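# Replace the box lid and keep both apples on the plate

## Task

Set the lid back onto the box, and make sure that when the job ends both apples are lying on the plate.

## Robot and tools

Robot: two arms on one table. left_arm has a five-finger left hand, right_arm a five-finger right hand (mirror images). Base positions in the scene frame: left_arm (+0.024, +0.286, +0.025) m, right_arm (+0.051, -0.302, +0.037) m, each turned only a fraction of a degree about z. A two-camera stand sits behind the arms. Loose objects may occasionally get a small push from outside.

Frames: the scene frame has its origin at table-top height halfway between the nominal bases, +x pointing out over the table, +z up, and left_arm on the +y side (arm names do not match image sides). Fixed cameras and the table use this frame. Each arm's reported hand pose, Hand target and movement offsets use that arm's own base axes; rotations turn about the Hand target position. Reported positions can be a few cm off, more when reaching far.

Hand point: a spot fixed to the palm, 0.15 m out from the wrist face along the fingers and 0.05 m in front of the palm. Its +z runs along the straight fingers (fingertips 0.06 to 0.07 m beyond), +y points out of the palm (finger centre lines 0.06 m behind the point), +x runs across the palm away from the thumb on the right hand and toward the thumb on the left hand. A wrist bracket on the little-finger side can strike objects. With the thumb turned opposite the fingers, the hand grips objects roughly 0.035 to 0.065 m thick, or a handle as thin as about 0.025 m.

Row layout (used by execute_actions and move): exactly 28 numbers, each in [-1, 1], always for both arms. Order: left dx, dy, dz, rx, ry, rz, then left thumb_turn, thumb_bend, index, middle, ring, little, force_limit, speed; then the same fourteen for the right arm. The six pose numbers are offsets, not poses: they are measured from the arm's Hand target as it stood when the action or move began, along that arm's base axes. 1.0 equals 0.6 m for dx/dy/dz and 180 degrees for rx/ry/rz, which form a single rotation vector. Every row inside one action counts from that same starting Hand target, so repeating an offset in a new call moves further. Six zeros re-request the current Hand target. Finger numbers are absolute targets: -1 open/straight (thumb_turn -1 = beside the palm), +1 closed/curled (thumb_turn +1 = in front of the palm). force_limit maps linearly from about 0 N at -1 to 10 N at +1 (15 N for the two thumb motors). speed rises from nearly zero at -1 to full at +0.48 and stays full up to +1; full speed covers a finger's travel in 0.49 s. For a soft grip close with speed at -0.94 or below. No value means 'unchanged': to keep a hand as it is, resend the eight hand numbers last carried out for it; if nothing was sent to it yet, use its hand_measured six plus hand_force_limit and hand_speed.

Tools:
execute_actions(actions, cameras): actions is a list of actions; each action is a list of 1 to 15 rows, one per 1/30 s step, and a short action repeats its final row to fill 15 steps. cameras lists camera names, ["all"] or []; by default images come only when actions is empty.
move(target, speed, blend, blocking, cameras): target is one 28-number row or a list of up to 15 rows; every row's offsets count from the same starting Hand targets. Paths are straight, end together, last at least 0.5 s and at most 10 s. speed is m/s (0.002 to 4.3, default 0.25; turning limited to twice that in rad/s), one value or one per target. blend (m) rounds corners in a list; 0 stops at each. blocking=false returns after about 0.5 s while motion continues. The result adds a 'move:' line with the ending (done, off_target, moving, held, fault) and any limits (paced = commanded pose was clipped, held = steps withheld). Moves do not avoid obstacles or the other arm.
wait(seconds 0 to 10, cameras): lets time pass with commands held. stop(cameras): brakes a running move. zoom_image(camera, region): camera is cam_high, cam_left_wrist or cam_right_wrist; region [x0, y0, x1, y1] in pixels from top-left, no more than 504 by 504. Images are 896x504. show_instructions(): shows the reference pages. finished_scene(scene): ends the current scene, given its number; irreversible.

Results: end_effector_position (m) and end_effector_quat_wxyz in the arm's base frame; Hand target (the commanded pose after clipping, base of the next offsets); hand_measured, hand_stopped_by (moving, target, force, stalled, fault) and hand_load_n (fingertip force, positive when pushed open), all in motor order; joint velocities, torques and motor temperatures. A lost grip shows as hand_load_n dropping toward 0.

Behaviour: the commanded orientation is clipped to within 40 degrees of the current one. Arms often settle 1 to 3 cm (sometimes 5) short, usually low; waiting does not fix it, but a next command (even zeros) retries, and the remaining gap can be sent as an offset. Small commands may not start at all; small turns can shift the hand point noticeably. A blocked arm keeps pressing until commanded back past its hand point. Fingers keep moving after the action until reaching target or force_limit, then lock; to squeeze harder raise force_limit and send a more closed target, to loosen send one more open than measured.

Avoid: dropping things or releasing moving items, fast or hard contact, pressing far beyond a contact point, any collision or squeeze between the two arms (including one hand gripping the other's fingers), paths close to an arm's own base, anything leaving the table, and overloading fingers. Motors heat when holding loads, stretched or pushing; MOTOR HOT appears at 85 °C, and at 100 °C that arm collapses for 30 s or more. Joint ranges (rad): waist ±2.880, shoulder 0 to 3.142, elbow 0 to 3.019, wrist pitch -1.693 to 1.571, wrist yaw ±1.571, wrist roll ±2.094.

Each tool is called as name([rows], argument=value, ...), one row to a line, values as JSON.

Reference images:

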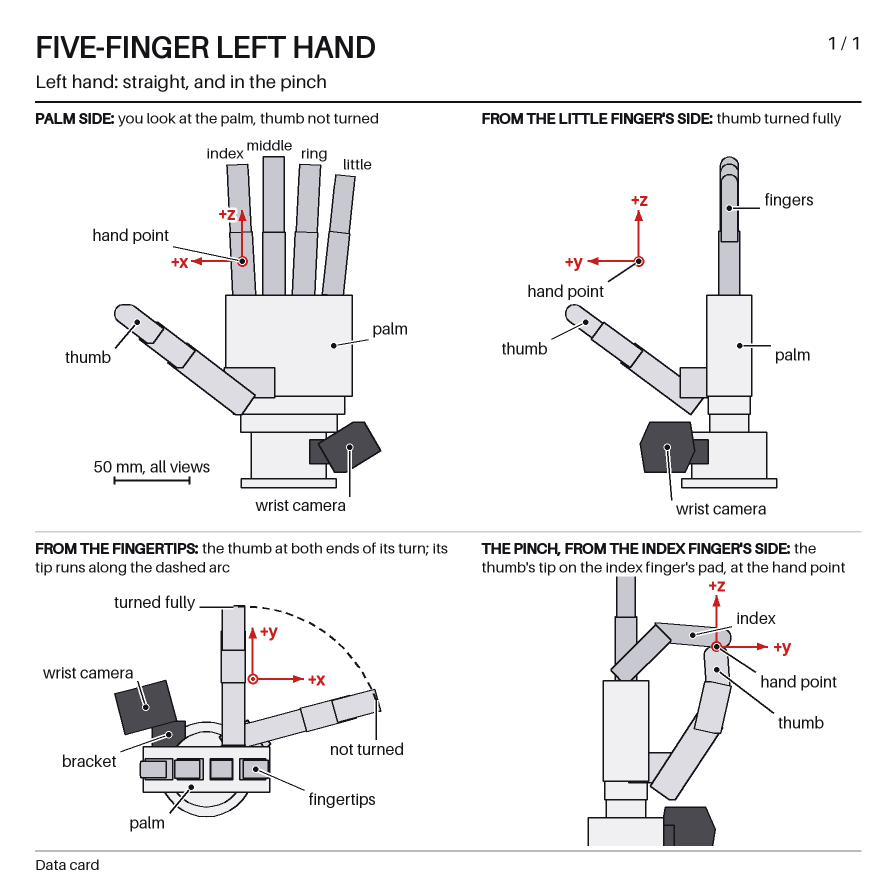

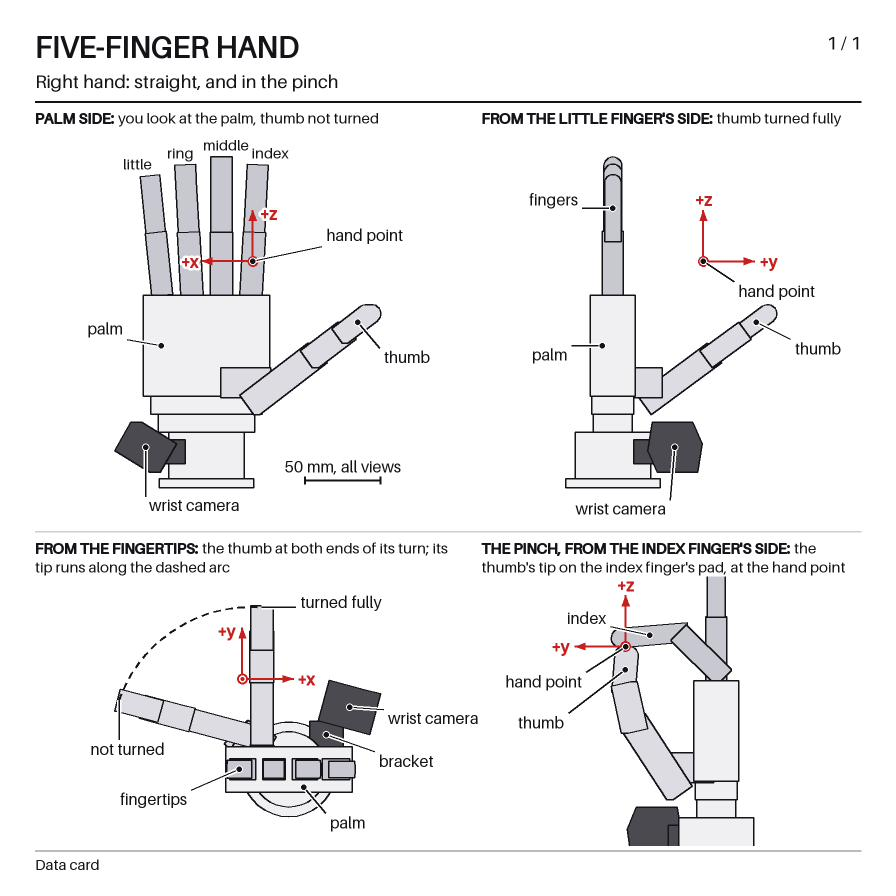

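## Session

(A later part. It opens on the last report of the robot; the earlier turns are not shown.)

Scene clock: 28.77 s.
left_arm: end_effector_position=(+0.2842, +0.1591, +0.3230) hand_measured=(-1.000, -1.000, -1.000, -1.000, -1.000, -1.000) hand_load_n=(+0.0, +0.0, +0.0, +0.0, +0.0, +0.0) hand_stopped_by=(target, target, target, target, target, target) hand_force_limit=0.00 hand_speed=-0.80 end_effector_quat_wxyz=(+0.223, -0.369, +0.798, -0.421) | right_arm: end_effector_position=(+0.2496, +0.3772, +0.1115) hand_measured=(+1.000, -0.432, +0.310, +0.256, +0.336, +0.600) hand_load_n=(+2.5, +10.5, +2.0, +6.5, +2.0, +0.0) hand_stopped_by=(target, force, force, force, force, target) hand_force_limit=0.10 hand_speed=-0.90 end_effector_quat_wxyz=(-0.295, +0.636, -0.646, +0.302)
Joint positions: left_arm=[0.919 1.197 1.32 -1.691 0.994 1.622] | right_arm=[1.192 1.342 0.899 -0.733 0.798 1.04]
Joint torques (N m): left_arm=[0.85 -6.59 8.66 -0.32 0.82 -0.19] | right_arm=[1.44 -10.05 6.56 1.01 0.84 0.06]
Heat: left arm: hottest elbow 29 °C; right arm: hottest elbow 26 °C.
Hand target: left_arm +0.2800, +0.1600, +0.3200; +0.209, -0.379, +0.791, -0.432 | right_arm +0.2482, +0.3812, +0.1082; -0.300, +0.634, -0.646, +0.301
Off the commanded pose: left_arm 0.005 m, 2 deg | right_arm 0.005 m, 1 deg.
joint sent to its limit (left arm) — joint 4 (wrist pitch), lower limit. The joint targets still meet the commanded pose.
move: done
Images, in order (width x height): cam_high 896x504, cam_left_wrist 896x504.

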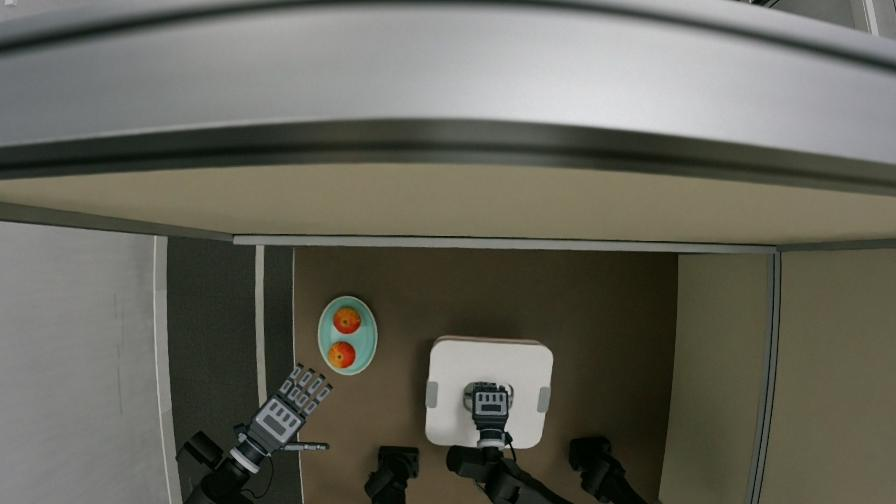

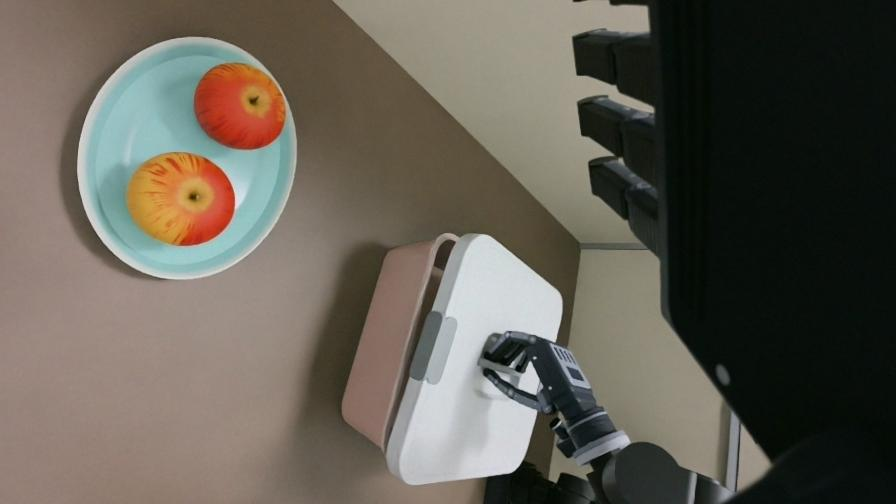

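move(target=[0,0,0,0,0,0,-1,-1,-1,-1,-1,-1,0,-0.8,0.006,-0.001,0.0,-0.002,0.024,0,1,-0.1,0.6,0.6,0.6,0.6,0.1,-0.9], speed=0.05, cameras=["cam_high","cam_left_wrist","cam_right_wrist"])

zoom_image(camera="cam_high", region=[410, 310, 600, 500])

zoom_image(camera="cam_left_wrist", region=[320, 200, 600, 500])

Scene clock: 31.80 s.
left_arm: end_effector_position=(+0.2842, +0.1591, +0.3230) hand_measured=(-1.000, -1.000, -1.000, -1.000, -1.000, -1.000) hand_load_n=(+0.0, +0.0, +0.0, +0.0, +0.0, +0.0) hand_stopped_by=(target, target, target, target, target, target) hand_force_limit=0.00 hand_speed=-0.80 end_effector_quat_wxyz=(+0.223, -0.369, +0.798, -0.421) | right_arm: end_effector_position=(+0.2444, +0.3735, +0.1004) hand_measured=(+1.000, -0.432, +0.310, +0.256, +0.336, +0.600) hand_load_n=(+2.5, +10.5, +2.5, +6.5, +1.5, +0.0) hand_stopped_by=(target, force, force, force, force, target) hand_force_limit=0.10 hand_speed=-0.90 end_effector_quat_wxyz=(-0.271, +0.648, -0.655, +0.279)
Joint positions: left_arm=[0.919 1.197 1.32 -1.691 0.994 1.622] | right_arm=[1.17 1.35 0.899 -0.756 0.727 1.04]
Joint torques (N m): left_arm=[0.85 -6.59 8.66 -0.32 0.82 -0.19] | right_arm=[0.09 -9.88 9.02 0.06 0.59 -0.12]
Heat: left arm: hottest elbow 29 °C; right arm: hottest elbow 26 °C.
Hand target: left_arm +0.2800, +0.1600, +0.3200; +0.209, -0.379, +0.791, -0.432 | right_arm +0.2518, +0.3806, +0.1082; -0.273, +0.646, -0.656, +0.279
Off the commanded pose: left_arm 0.005 m, 2 deg | right_arm 0.013 m, 0 deg.
joint sent to its limit (left arm) — joint 4 (wrist pitch), lower limit. The joint targets still meet the commanded pose.
move: off_target (right_arm)

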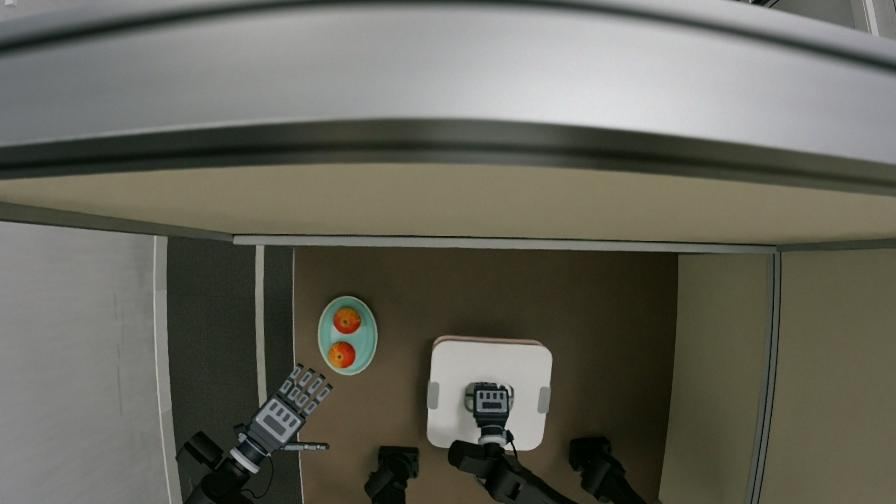

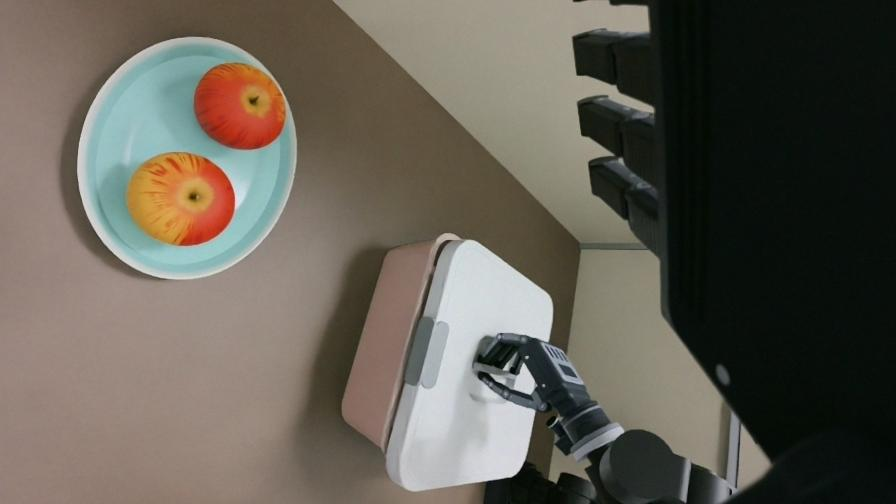

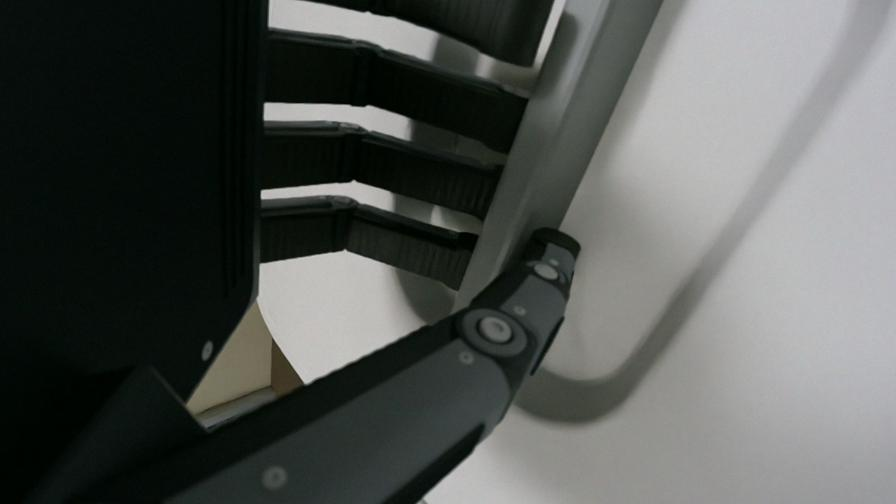

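Scaled by 2.653.

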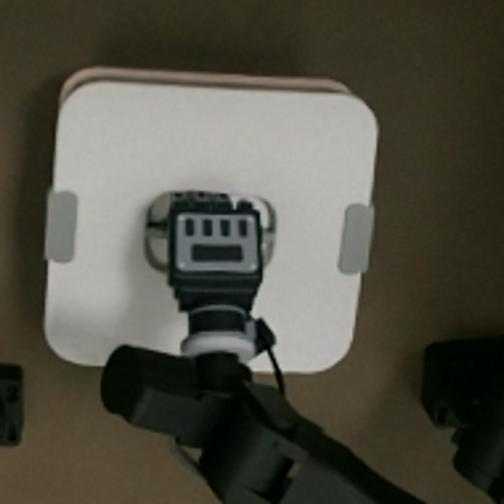

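Scaled by 1.680.

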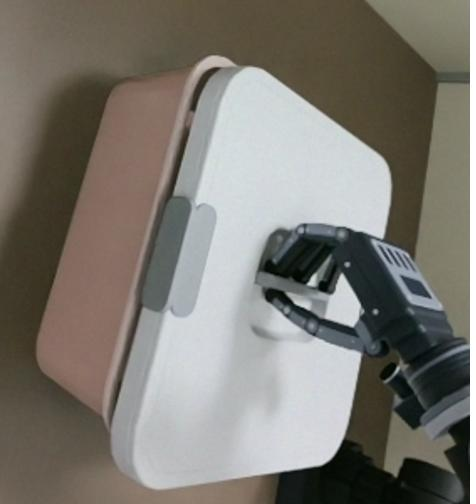

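move(target=[0,0,0,0,0,0,-1,-1,-1,-1,-1,-1,0,-0.8,0.0142,0.0128,0.027,0,0,0,1,-0.1,0.6,0.6,0.6,0.6,0.1,-0.9], speed=0.05, cameras=["cam_high","cam_left_wrist"])

zoom_image(camera="cam_high", region=[410, 310, 600, 500])

zoom_image(camera="cam_left_wrist", region=[320, 200, 600, 500])

Scene clock: 33.63 s.
left_arm: end_effector_position=(+0.2842, +0.1591, +0.3230) hand_measured=(-1.000, -1.000, -1.000, -1.000, -1.000, -1.000) hand_load_n=(+0.0, +0.0, +0.0, +0.0, +0.0, +0.0) hand_stopped_by=(target, target, target, target, target, target) hand_force_limit=0.00 hand_speed=-0.80 end_effector_quat_wxyz=(+0.223, -0.369, +0.798, -0.421) | right_arm: end_effector_position=(+0.2475, +0.3700, +0.1039) hand_measured=(+1.000, -0.432, +0.310, +0.256, +0.336, +0.600) hand_load_n=(+2.0, +10.5, +2.5, +6.5, +2.0, +0.5) hand_stopped_by=(target, force, force, force, force, target) hand_force_limit=0.10 hand_speed=-0.90 end_effector_quat_wxyz=(-0.259, +0.652, -0.654, +0.283)
Joint positions: left_arm=[0.919 1.197 1.32 -1.691 0.994 1.622] | right_arm=[1.158 1.353 0.919 -0.79 0.723 1.029]
Joint torques (N m): left_arm=[0.79 -6.65 8.66 -0.31 0.82 -0.19] | right_arm=[-0.21 -9.82 11.14 0.18 0.58 -0.11]
Heat: left arm: hottest elbow 29 °C; right arm: hottest elbow 26 °C.
Hand target: left_arm +0.2800, +0.1600, +0.3200; +0.209, -0.379, +0.791, -0.432 | right_arm +0.2603, +0.3882, +0.1242; -0.273, +0.646, -0.656, +0.279
Off the commanded pose: left_arm 0.005 m, 2 deg | right_arm 0.030 m, 2 deg.
joint sent to its limit (left arm) — joint 4 (wrist pitch), lower limit. The joint targets still meet the commanded pose.
move: off_target (right_arm)
Images, in order (width x height): cam_high 896x504, cam_left_wrist 896x504.

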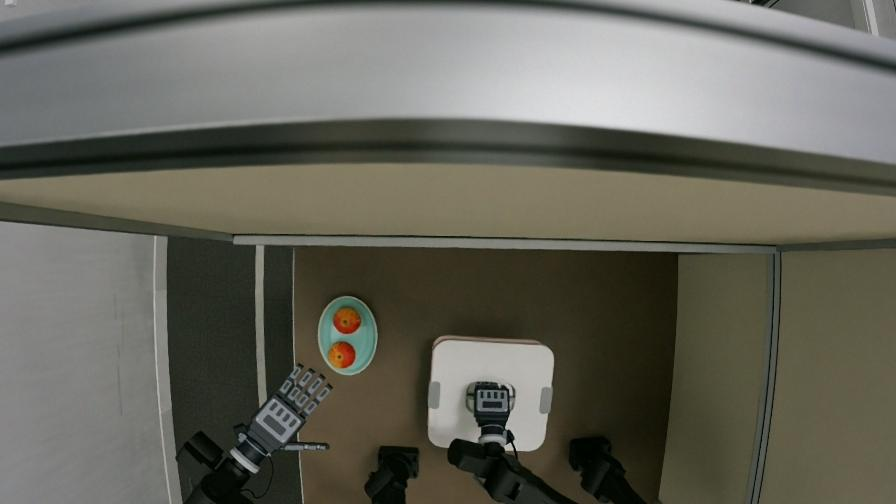

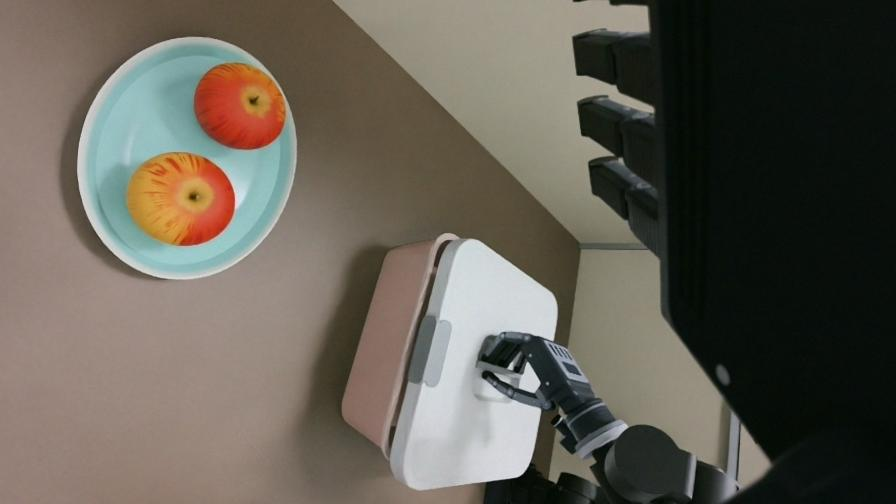

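Scaled by 2.653.

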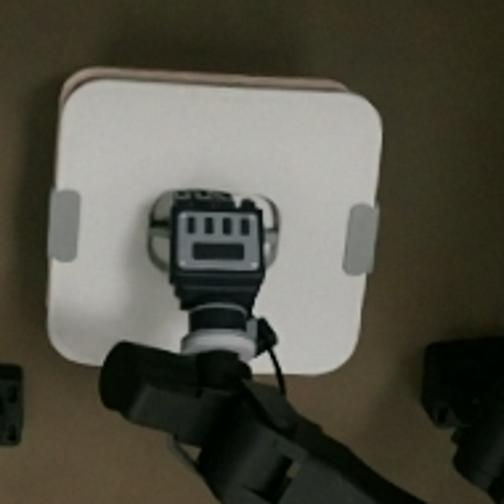

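Scaled by 1.680.

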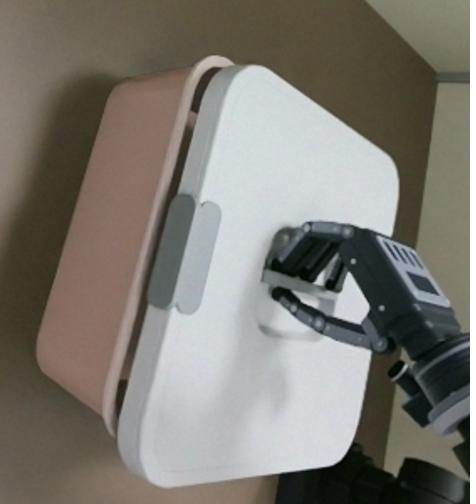

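move([
  [0,0,0,0,0,0,-1,-1,-1,-1,-1,-1,0,-0.8,0.003,0.006,0.076,0,0,0,1,-0.1,0.6,0.6,0.6,0.6,0.1,-0.9],
  [0,0,0,0,0,0,-1,-1,-1,-1,-1,-1,0,-0.8,-0.0138,-0.0037,-0.0203,0,0,0,1,-0.1,0.6,0.6,0.6,0.6,0.1,-0.9],
], speed=[0.08,0.06], cameras=["cam_high","cam_left_wrist"])

zoom_image(camera="cam_high", region=[410, 310, 600, 500])

zoom_image(camera="cam_left_wrist", region=[320, 200, 600, 500])

Scene clock: 36.73 s.
left_arm: end_effector_position=(+0.2842, +0.1591, +0.3230) hand_measured=(-1.000, -1.000, -1.000, -1.000, -1.000, -1.000) hand_load_n=(+0.0, -0.5, +0.0, +0.0, +0.0, +0.0) hand_stopped_by=(target, target, target, target, target, target) hand_force_limit=0.00 hand_speed=-0.80 end_effector_quat_wxyz=(+0.223, -0.369, +0.798, -0.421) | right_arm: end_effector_position=(+0.2531, +0.3825, +0.1169) hand_measured=(+1.000, -0.432, +0.310, +0.256, +0.336, +0.600) hand_load_n=(+2.5, +10.0, +2.5, +6.5, +2.0, +0.0) hand_stopped_by=(target, force, force, force, force, target) hand_force_limit=0.10 hand_speed=-0.90 end_effector_quat_wxyz=(-0.270, +0.647, -0.656, +0.279)
Joint positions: left_arm=[0.919 1.197 1.32 -1.691 0.994 1.622] | right_arm=[1.158 1.361 0.957 -0.796 0.723 1.03]
Joint torques (N m): left_arm=[0.85 -6.59 8.66 -0.31 0.83 -0.18] | right_arm=[1.44 -10.58 6.53 1.01 0.79 0.04]
Heat: left arm: hottest elbow 29 °C; right arm: hottest elbow 26 °C.
Hand target: left_arm +0.2800, +0.1600, +0.3200; +0.209, -0.379, +0.791, -0.432 | right_arm +0.2520, +0.3860, +0.1121; -0.273, +0.646, -0.656, +0.279
Off the commanded pose: left_arm 0.005 m, 2 deg | right_arm 0.006 m, 0 deg.
joint sent to its limit (left arm) — joint 4 (wrist pitch), lower limit. The joint targets still meet the commanded pose.
move: done
Images, in order (width x height): cam_high 896x504, cam_left_wrist 896x504.

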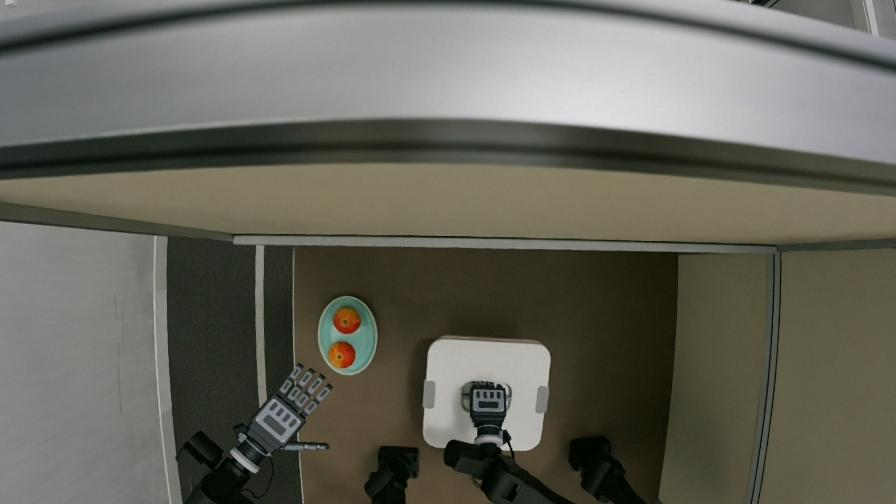

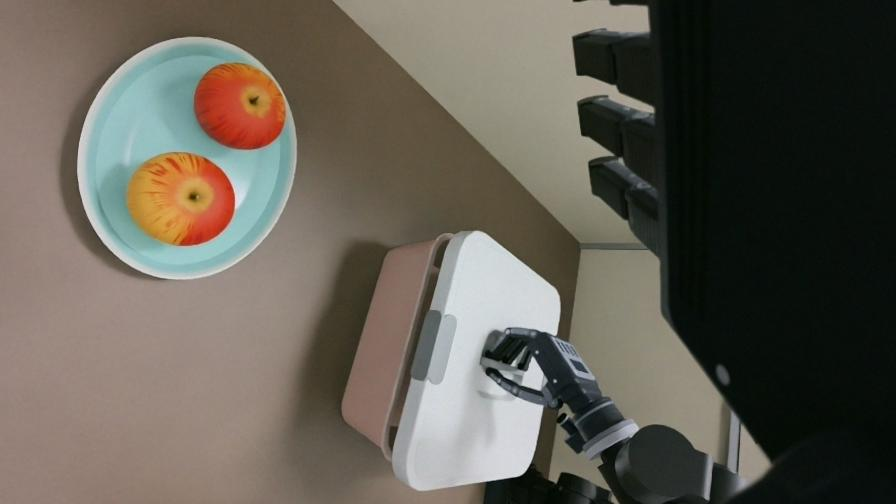

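Scaled by 2.653.

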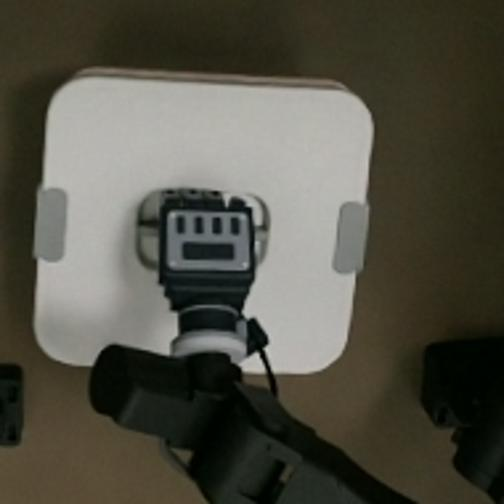

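Scaled by 1.680.

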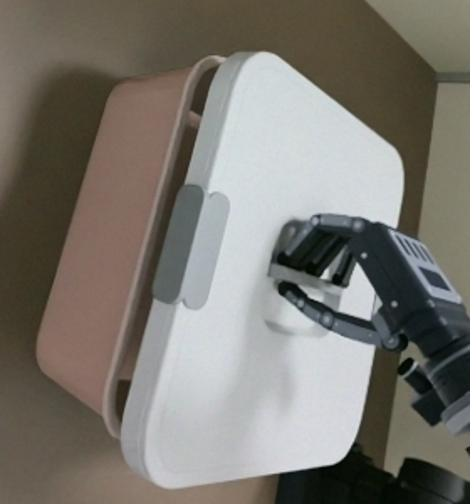

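move(target=[0,0,0,0,0,0,-1,-1,-1,-1,-1,-1,0,-0.8,-0.0005,-0.0075,-0.037,0,0,0,1,-0.1,0.6,0.6,0.6,0.6,0.1,-0.9], speed=0.04, cameras=["cam_high","cam_left_wrist"])

zoom_image(camera="cam_high", region=[410, 310, 600, 500])

zoom_image(camera="cam_left_wrist", region=[320, 200, 600, 500])

Scene clock: 39.27 s.
left_arm: end_effector_position=(+0.2842, +0.1591, +0.3230) hand_measured=(-1.000, -1.000, -1.000, -1.000, -1.000, -1.000) hand_load_n=(-0.5, +0.0, +0.0, +0.0, +0.0, +0.0) hand_stopped_by=(target, target, target, target, target, target) hand_force_limit=0.00 hand_speed=-0.80 end_effector_quat_wxyz=(+0.223, -0.369, +0.798, -0.421) | right_arm: end_effector_position=(+0.2518, +0.3795, +0.0949) hand_measured=(+1.000, -0.432, +0.310, +0.256, +0.336, +0.600) hand_load_n=(+2.0, +10.5, +2.0, +6.5, +2.0, +0.0) hand_stopped_by=(target, force, force, force, force, target) hand_force_limit=0.10 hand_speed=-0.90 end_effector_quat_wxyz=(-0.271, +0.647, -0.656, +0.278)
Joint positions: left_arm=[0.919 1.197 1.32 -1.691 0.994 1.622] | right_arm=[1.158 1.377 0.908 -0.728 0.723 1.03]
Joint torques (N m): left_arm=[0.85 -6.53 8.68 -0.32 0.82 -0.19] | right_arm=[0.97 -10.64 6.43 1.14 0.71 0.02]
Heat: left arm: hottest elbow 29 °C; right arm: hottest elbow 27 °C.
Hand target: left_arm +0.2800, +0.1600, +0.3200; +0.209, -0.379, +0.791, -0.432 | right_arm +0.2517, +0.3816, +0.0900; -0.273, +0.646, -0.656, +0.279
Off the commanded pose: left_arm 0.005 m, 2 deg | right_arm 0.005 m, 0 deg.
joint sent to its limit (left arm) — joint 4 (wrist pitch), lower limit. The joint targets still meet the commanded pose.
move: done
Images, in order (width x height): cam_high 896x504, cam_left_wrist 896x504.

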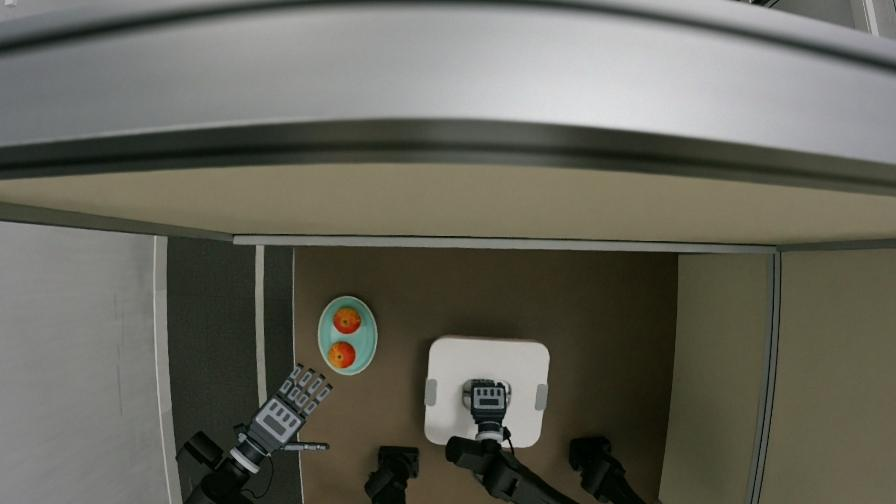

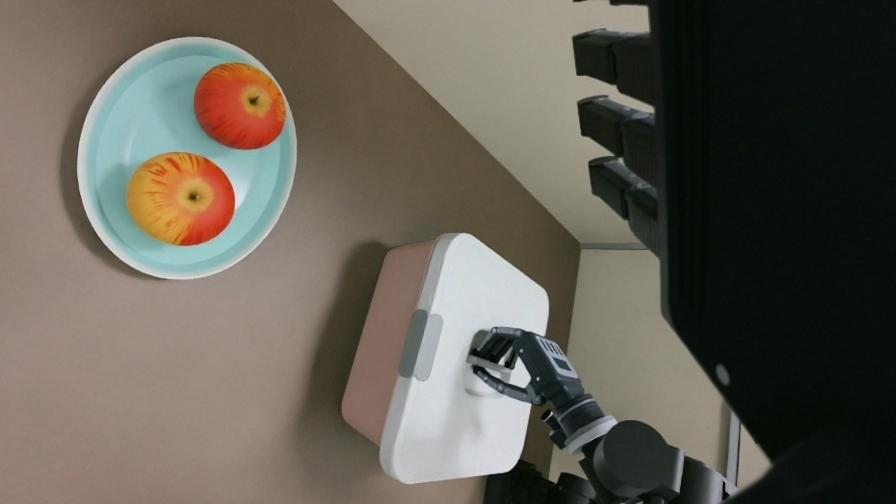

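Scaled by 2.653.

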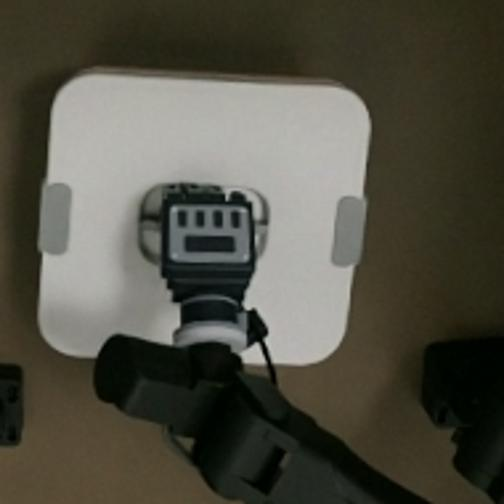

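Scaled by 1.680.

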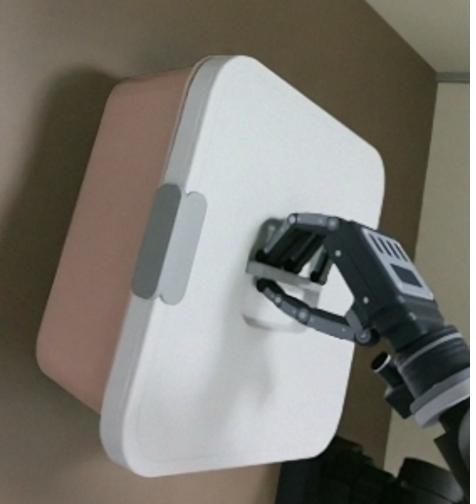

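move(target=[0,0,0,0,0,0,-1,-1,-1,-1,-1,-1,0,-0.8,0.0005,-0.0015,-0.02,0,0,0,1,-0.1,0.6,0.6,0.6,0.6,0.1,-0.9], speed=0.03, cameras=["cam_high","cam_left_wrist"])

zoom_image(camera="cam_high", region=[410, 310, 600, 500])

zoom_image(camera="cam_left_wrist", region=[320, 200, 600, 500])

Scene clock: 40.63 s.
left_arm: end_effector_position=(+0.2842, +0.1591, +0.3230) hand_measured=(-1.000, -1.000, -1.000, -1.000, -1.000, -1.000) hand_load_n=(-0.5, +0.0, +0.0, +0.0, +0.0, +0.0) hand_stopped_by=(target, target, target, target, target, target) hand_force_limit=0.00 hand_speed=-0.80 end_effector_quat_wxyz=(+0.223, -0.369, +0.798, -0.421) | right_arm: end_effector_position=(+0.2519, +0.3794, +0.0841) hand_measured=(+1.000, -0.432, +0.310, +0.256, +0.336, +0.600) hand_load_n=(+2.5, +11.0, +1.5, +6.0, +0.0, +0.0) hand_stopped_by=(target, force, force, force, force, target) hand_force_limit=0.10 hand_speed=-0.90 end_effector_quat_wxyz=(-0.273, +0.646, -0.656, +0.278)
Joint positions: left_arm=[0.919 1.197 1.32 -1.691 0.994 1.622] | right_arm=[1.158 1.391 0.889 -0.692 0.724 1.03]
Joint torques (N m): left_arm=[0.85 -6.65 8.66 -0.31 0.82 -0.19] | right_arm=[0.85 -10.58 6.26 1.13 0.69 -0.01]
Heat: left arm: hottest elbow 29 °C; right arm: hottest elbow 27 °C.
Hand target: left_arm +0.2800, +0.1600, +0.3200; +0.209, -0.379, +0.791, -0.432 | right_arm +0.2521, +0.3807, +0.0780; -0.273, +0.646, -0.656, +0.279
Off the commanded pose: left_arm 0.005 m, 2 deg | right_arm 0.006 m, 0 deg.
joint sent to its limit (left arm) — joint 4 (wrist pitch), lower limit. The joint targets still meet the commanded pose.
move: done
Images, in order (width x height): cam_high 896x504, cam_left_wrist 896x504.

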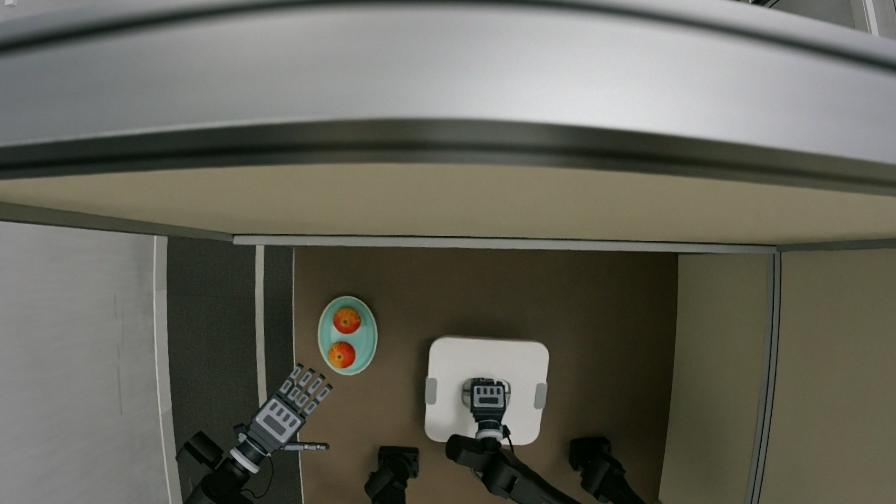

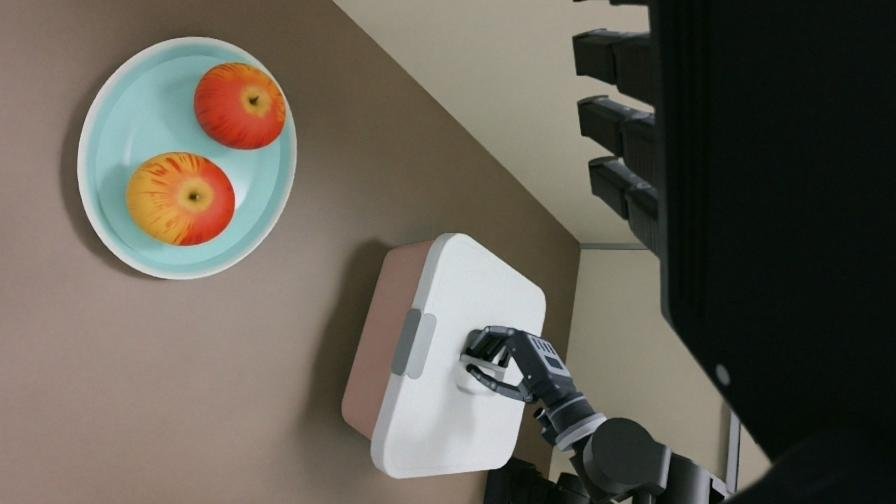

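Scaled by 2.653.

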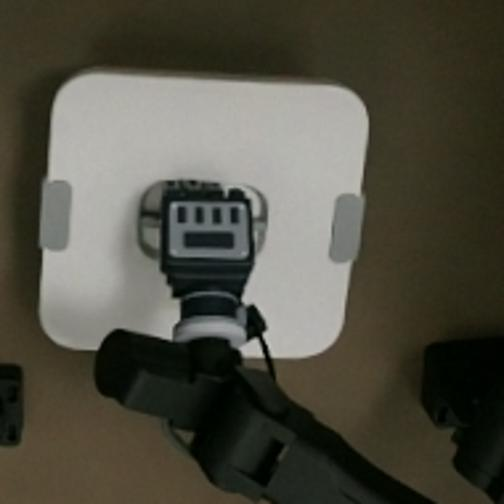

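Scaled by 1.680.

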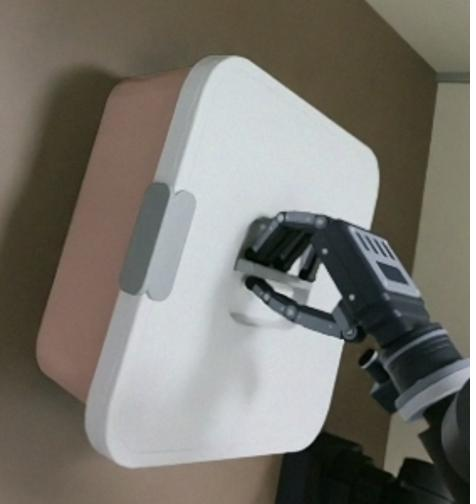

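move(target=[0,0,0,0,0,0,-1,-1,-1,-1,-1,-1,0,-0.8,0.0,0.0,-0.015,0,0,0,1,-0.1,0.6,0.6,0.6,0.6,0.1,-0.9], speed=0.03, cameras=["cam_left_wrist"])

zoom_image(camera="cam_left_wrist", region=[320, 200, 600, 500])

Scene clock: 41.87 s.
left_arm: end_effector_position=(+0.2842, +0.1591, +0.3230) hand_measured=(-1.000, -1.000, -1.000, -1.000, -1.000, -1.000) hand_load_n=(-0.5, +0.0, +0.0, +0.0, +0.0, +0.0) hand_stopped_by=(target, target, target, target, target, target) hand_force_limit=0.00 hand_speed=-0.80 end_effector_quat_wxyz=(+0.223, -0.369, +0.798, -0.421) | right_arm: end_effector_position=(+0.2533, +0.3812, +0.0810) hand_measured=(+1.000, -0.434, +0.310, +0.256, +0.336, +0.600) hand_load_n=(+2.5, +12.0, +1.5, +4.5, +0.0, +0.0) hand_stopped_by=(target, force, force, force, force, target) hand_force_limit=0.10 hand_speed=-0.90 end_effector_quat_wxyz=(-0.278, +0.643, -0.657, +0.278)
Joint positions: left_arm=[0.919 1.197 1.32 -1.691 0.994 1.622] | right_arm=[1.158 1.395 0.88 -0.666 0.727 1.03]
Joint torques (N m): left_arm=[0.79 -6.59 8.66 -0.32 0.82 -0.19] | right_arm=[0.85 -9.64 5.98 1.28 0.56 -0.03]
Heat: left arm: hottest elbow 29 °C; right arm: hottest elbow 27 °C.
Hand target: left_arm +0.2800, +0.1600, +0.3200; +0.209, -0.379, +0.791, -0.432 | right_arm +0.2520, +0.3807, +0.0690; -0.273, +0.646, -0.656, +0.279
Off the commanded pose: left_arm 0.005 m, 2 deg | right_arm 0.012 m, 1 deg.
joint sent to its limit (left arm) — joint 4 (wrist pitch), lower limit. The joint targets still meet the commanded pose.
move: off_target (right_arm)
Images, in order (width x height): cam_left_wrist 896x504.

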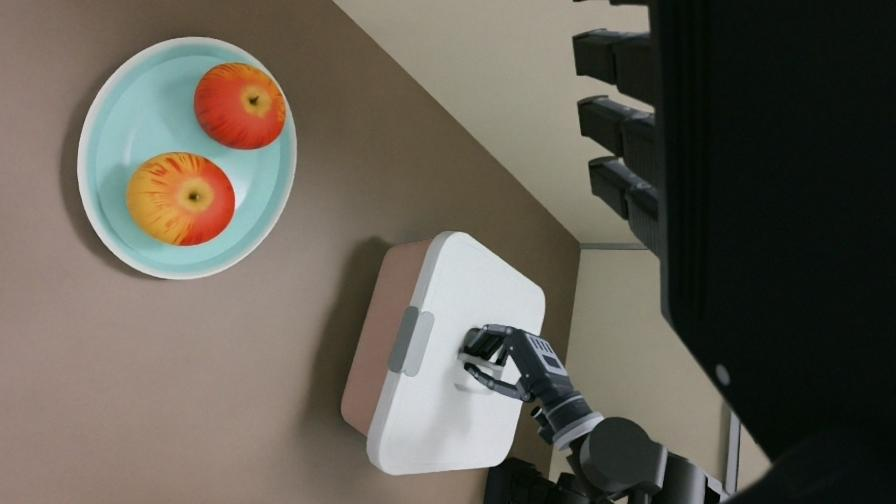

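Scaled by 1.680.

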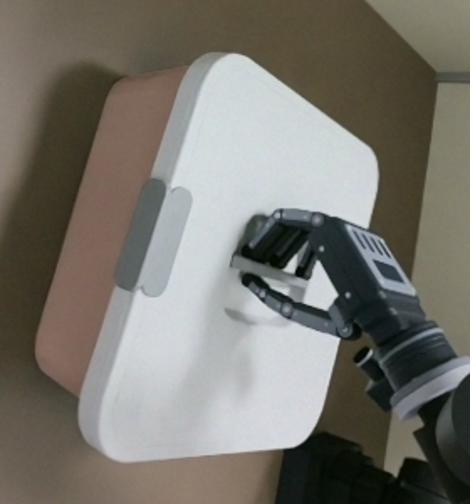

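move([
  [0,0,0,0,0,0,-1,-1,-1,-1,-1,-1,0,-0.8,0,0,0.008,0,0,0,1,-0.6,0.16,0.1,0.16,0.6,-0.4,-0.75],
  [0,0,0,0,0,0,-1,-1,-1,-1,-1,-1,0,-0.8,0.01,0.01,0.12,0,0,0,1,-0.6,0.16,0.1,0.16,0.6,-0.4,-0.75],
  [0,0,0,0,0,0,-1,-1,-1,-1,-1,-1,0,-0.8,0.01,0.01,0.25,0,0,0,1,-0.6,-0.1,-0.1,-0.1,-0.1,-0.4,-0.3],
], speed=[0.04,0.08,0.15], cameras=["all"])

zoom_image(camera="cam_high", region=[410, 310, 600, 500])

zoom_image(camera="cam_left_wrist", region=[320, 200, 600, 500])

Scene clock: 46.67 s.
left_arm: end_effector_position=(+0.2842, +0.1591, +0.3230) hand_measured=(-1.000, -1.000, -1.000, -1.000, -1.000, -1.000) hand_load_n=(+0.0, +0.0, +0.0, +0.0, +0.0, +0.0) hand_stopped_by=(target, target, target, target, target, target) hand_force_limit=0.00 hand_speed=-0.80 end_effector_quat_wxyz=(+0.223, -0.369, +0.798, -0.421) | right_arm: end_effector_position=(+0.2503, +0.3749, +0.1943) hand_measured=(+1.000, -0.600, -0.100, -0.100, -0.100, -0.100) hand_load_n=(+0.0, +0.0, +0.0, +0.0, +0.0, +0.0) hand_stopped_by=(target, target, target, target, target, target) hand_force_limit=-0.40 hand_speed=-0.30 end_effector_quat_wxyz=(-0.255, +0.653, -0.652, +0.286)
Joint positions: left_arm=[0.919 1.197 1.32 -1.691 0.994 1.622] | right_arm=[1.158 1.298 1.118 -1.053 0.727 1.028]
Joint torques (N m): left_arm=[0.79 -6.65 8.66 -0.31 0.82 -0.19] | right_arm=[0.26 -11.22 11.12 0.12 0.48 -0.1]
Heat: left arm: hottest elbow 29 °C; right arm: hottest elbow 27 °C.
Hand target: left_arm +0.2800, +0.1600, +0.3200; +0.209, -0.379, +0.791, -0.432 | right_arm +0.2580, +0.3866, +0.2188; -0.273, +0.646, -0.656, +0.279
Off the commanded pose: left_arm 0.005 m, 2 deg | right_arm 0.029 m, 2 deg.
joint sent to its limit (left arm) — joint 4 (wrist pitch), lower limit. The joint targets still meet the commanded pose.
move: off_target (right_arm); target 3's new numbers were sent with right_arm's hand 0.028 m and 2 deg from that target

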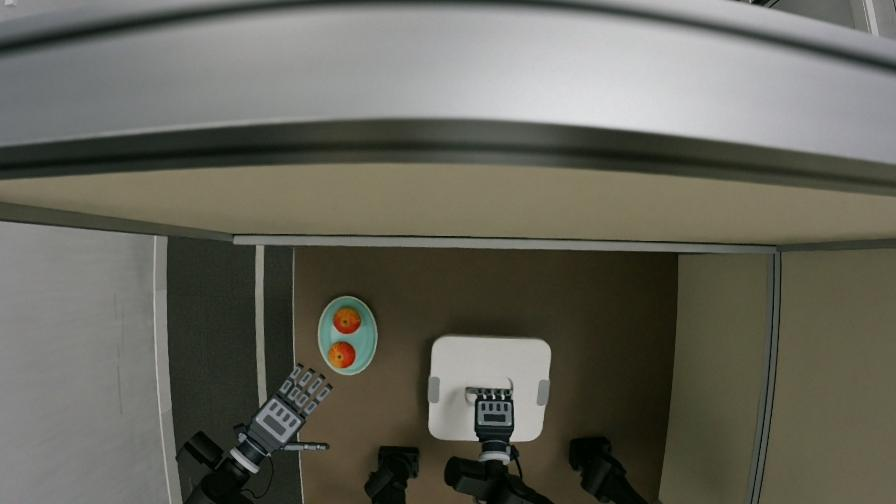

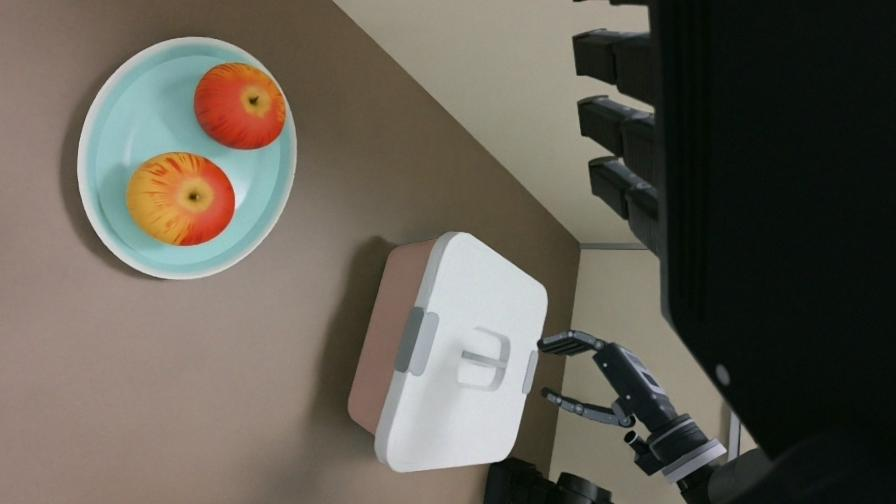

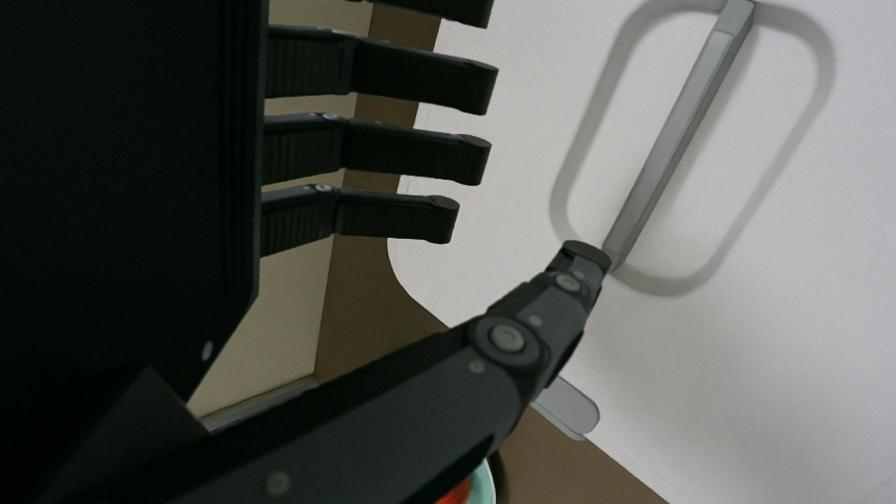

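Scaled by 2.653.

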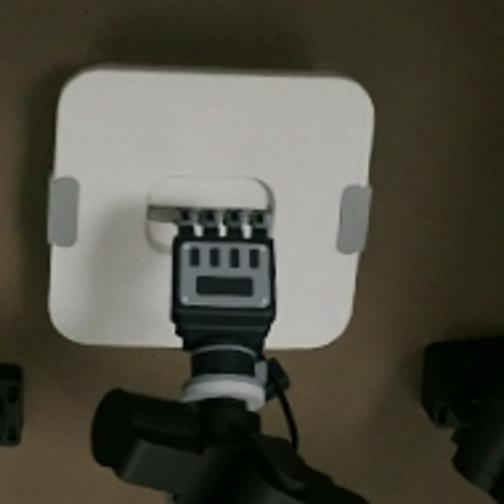

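Scaled by 1.680.

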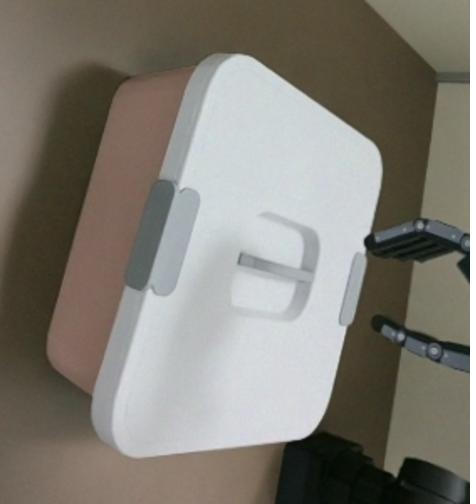

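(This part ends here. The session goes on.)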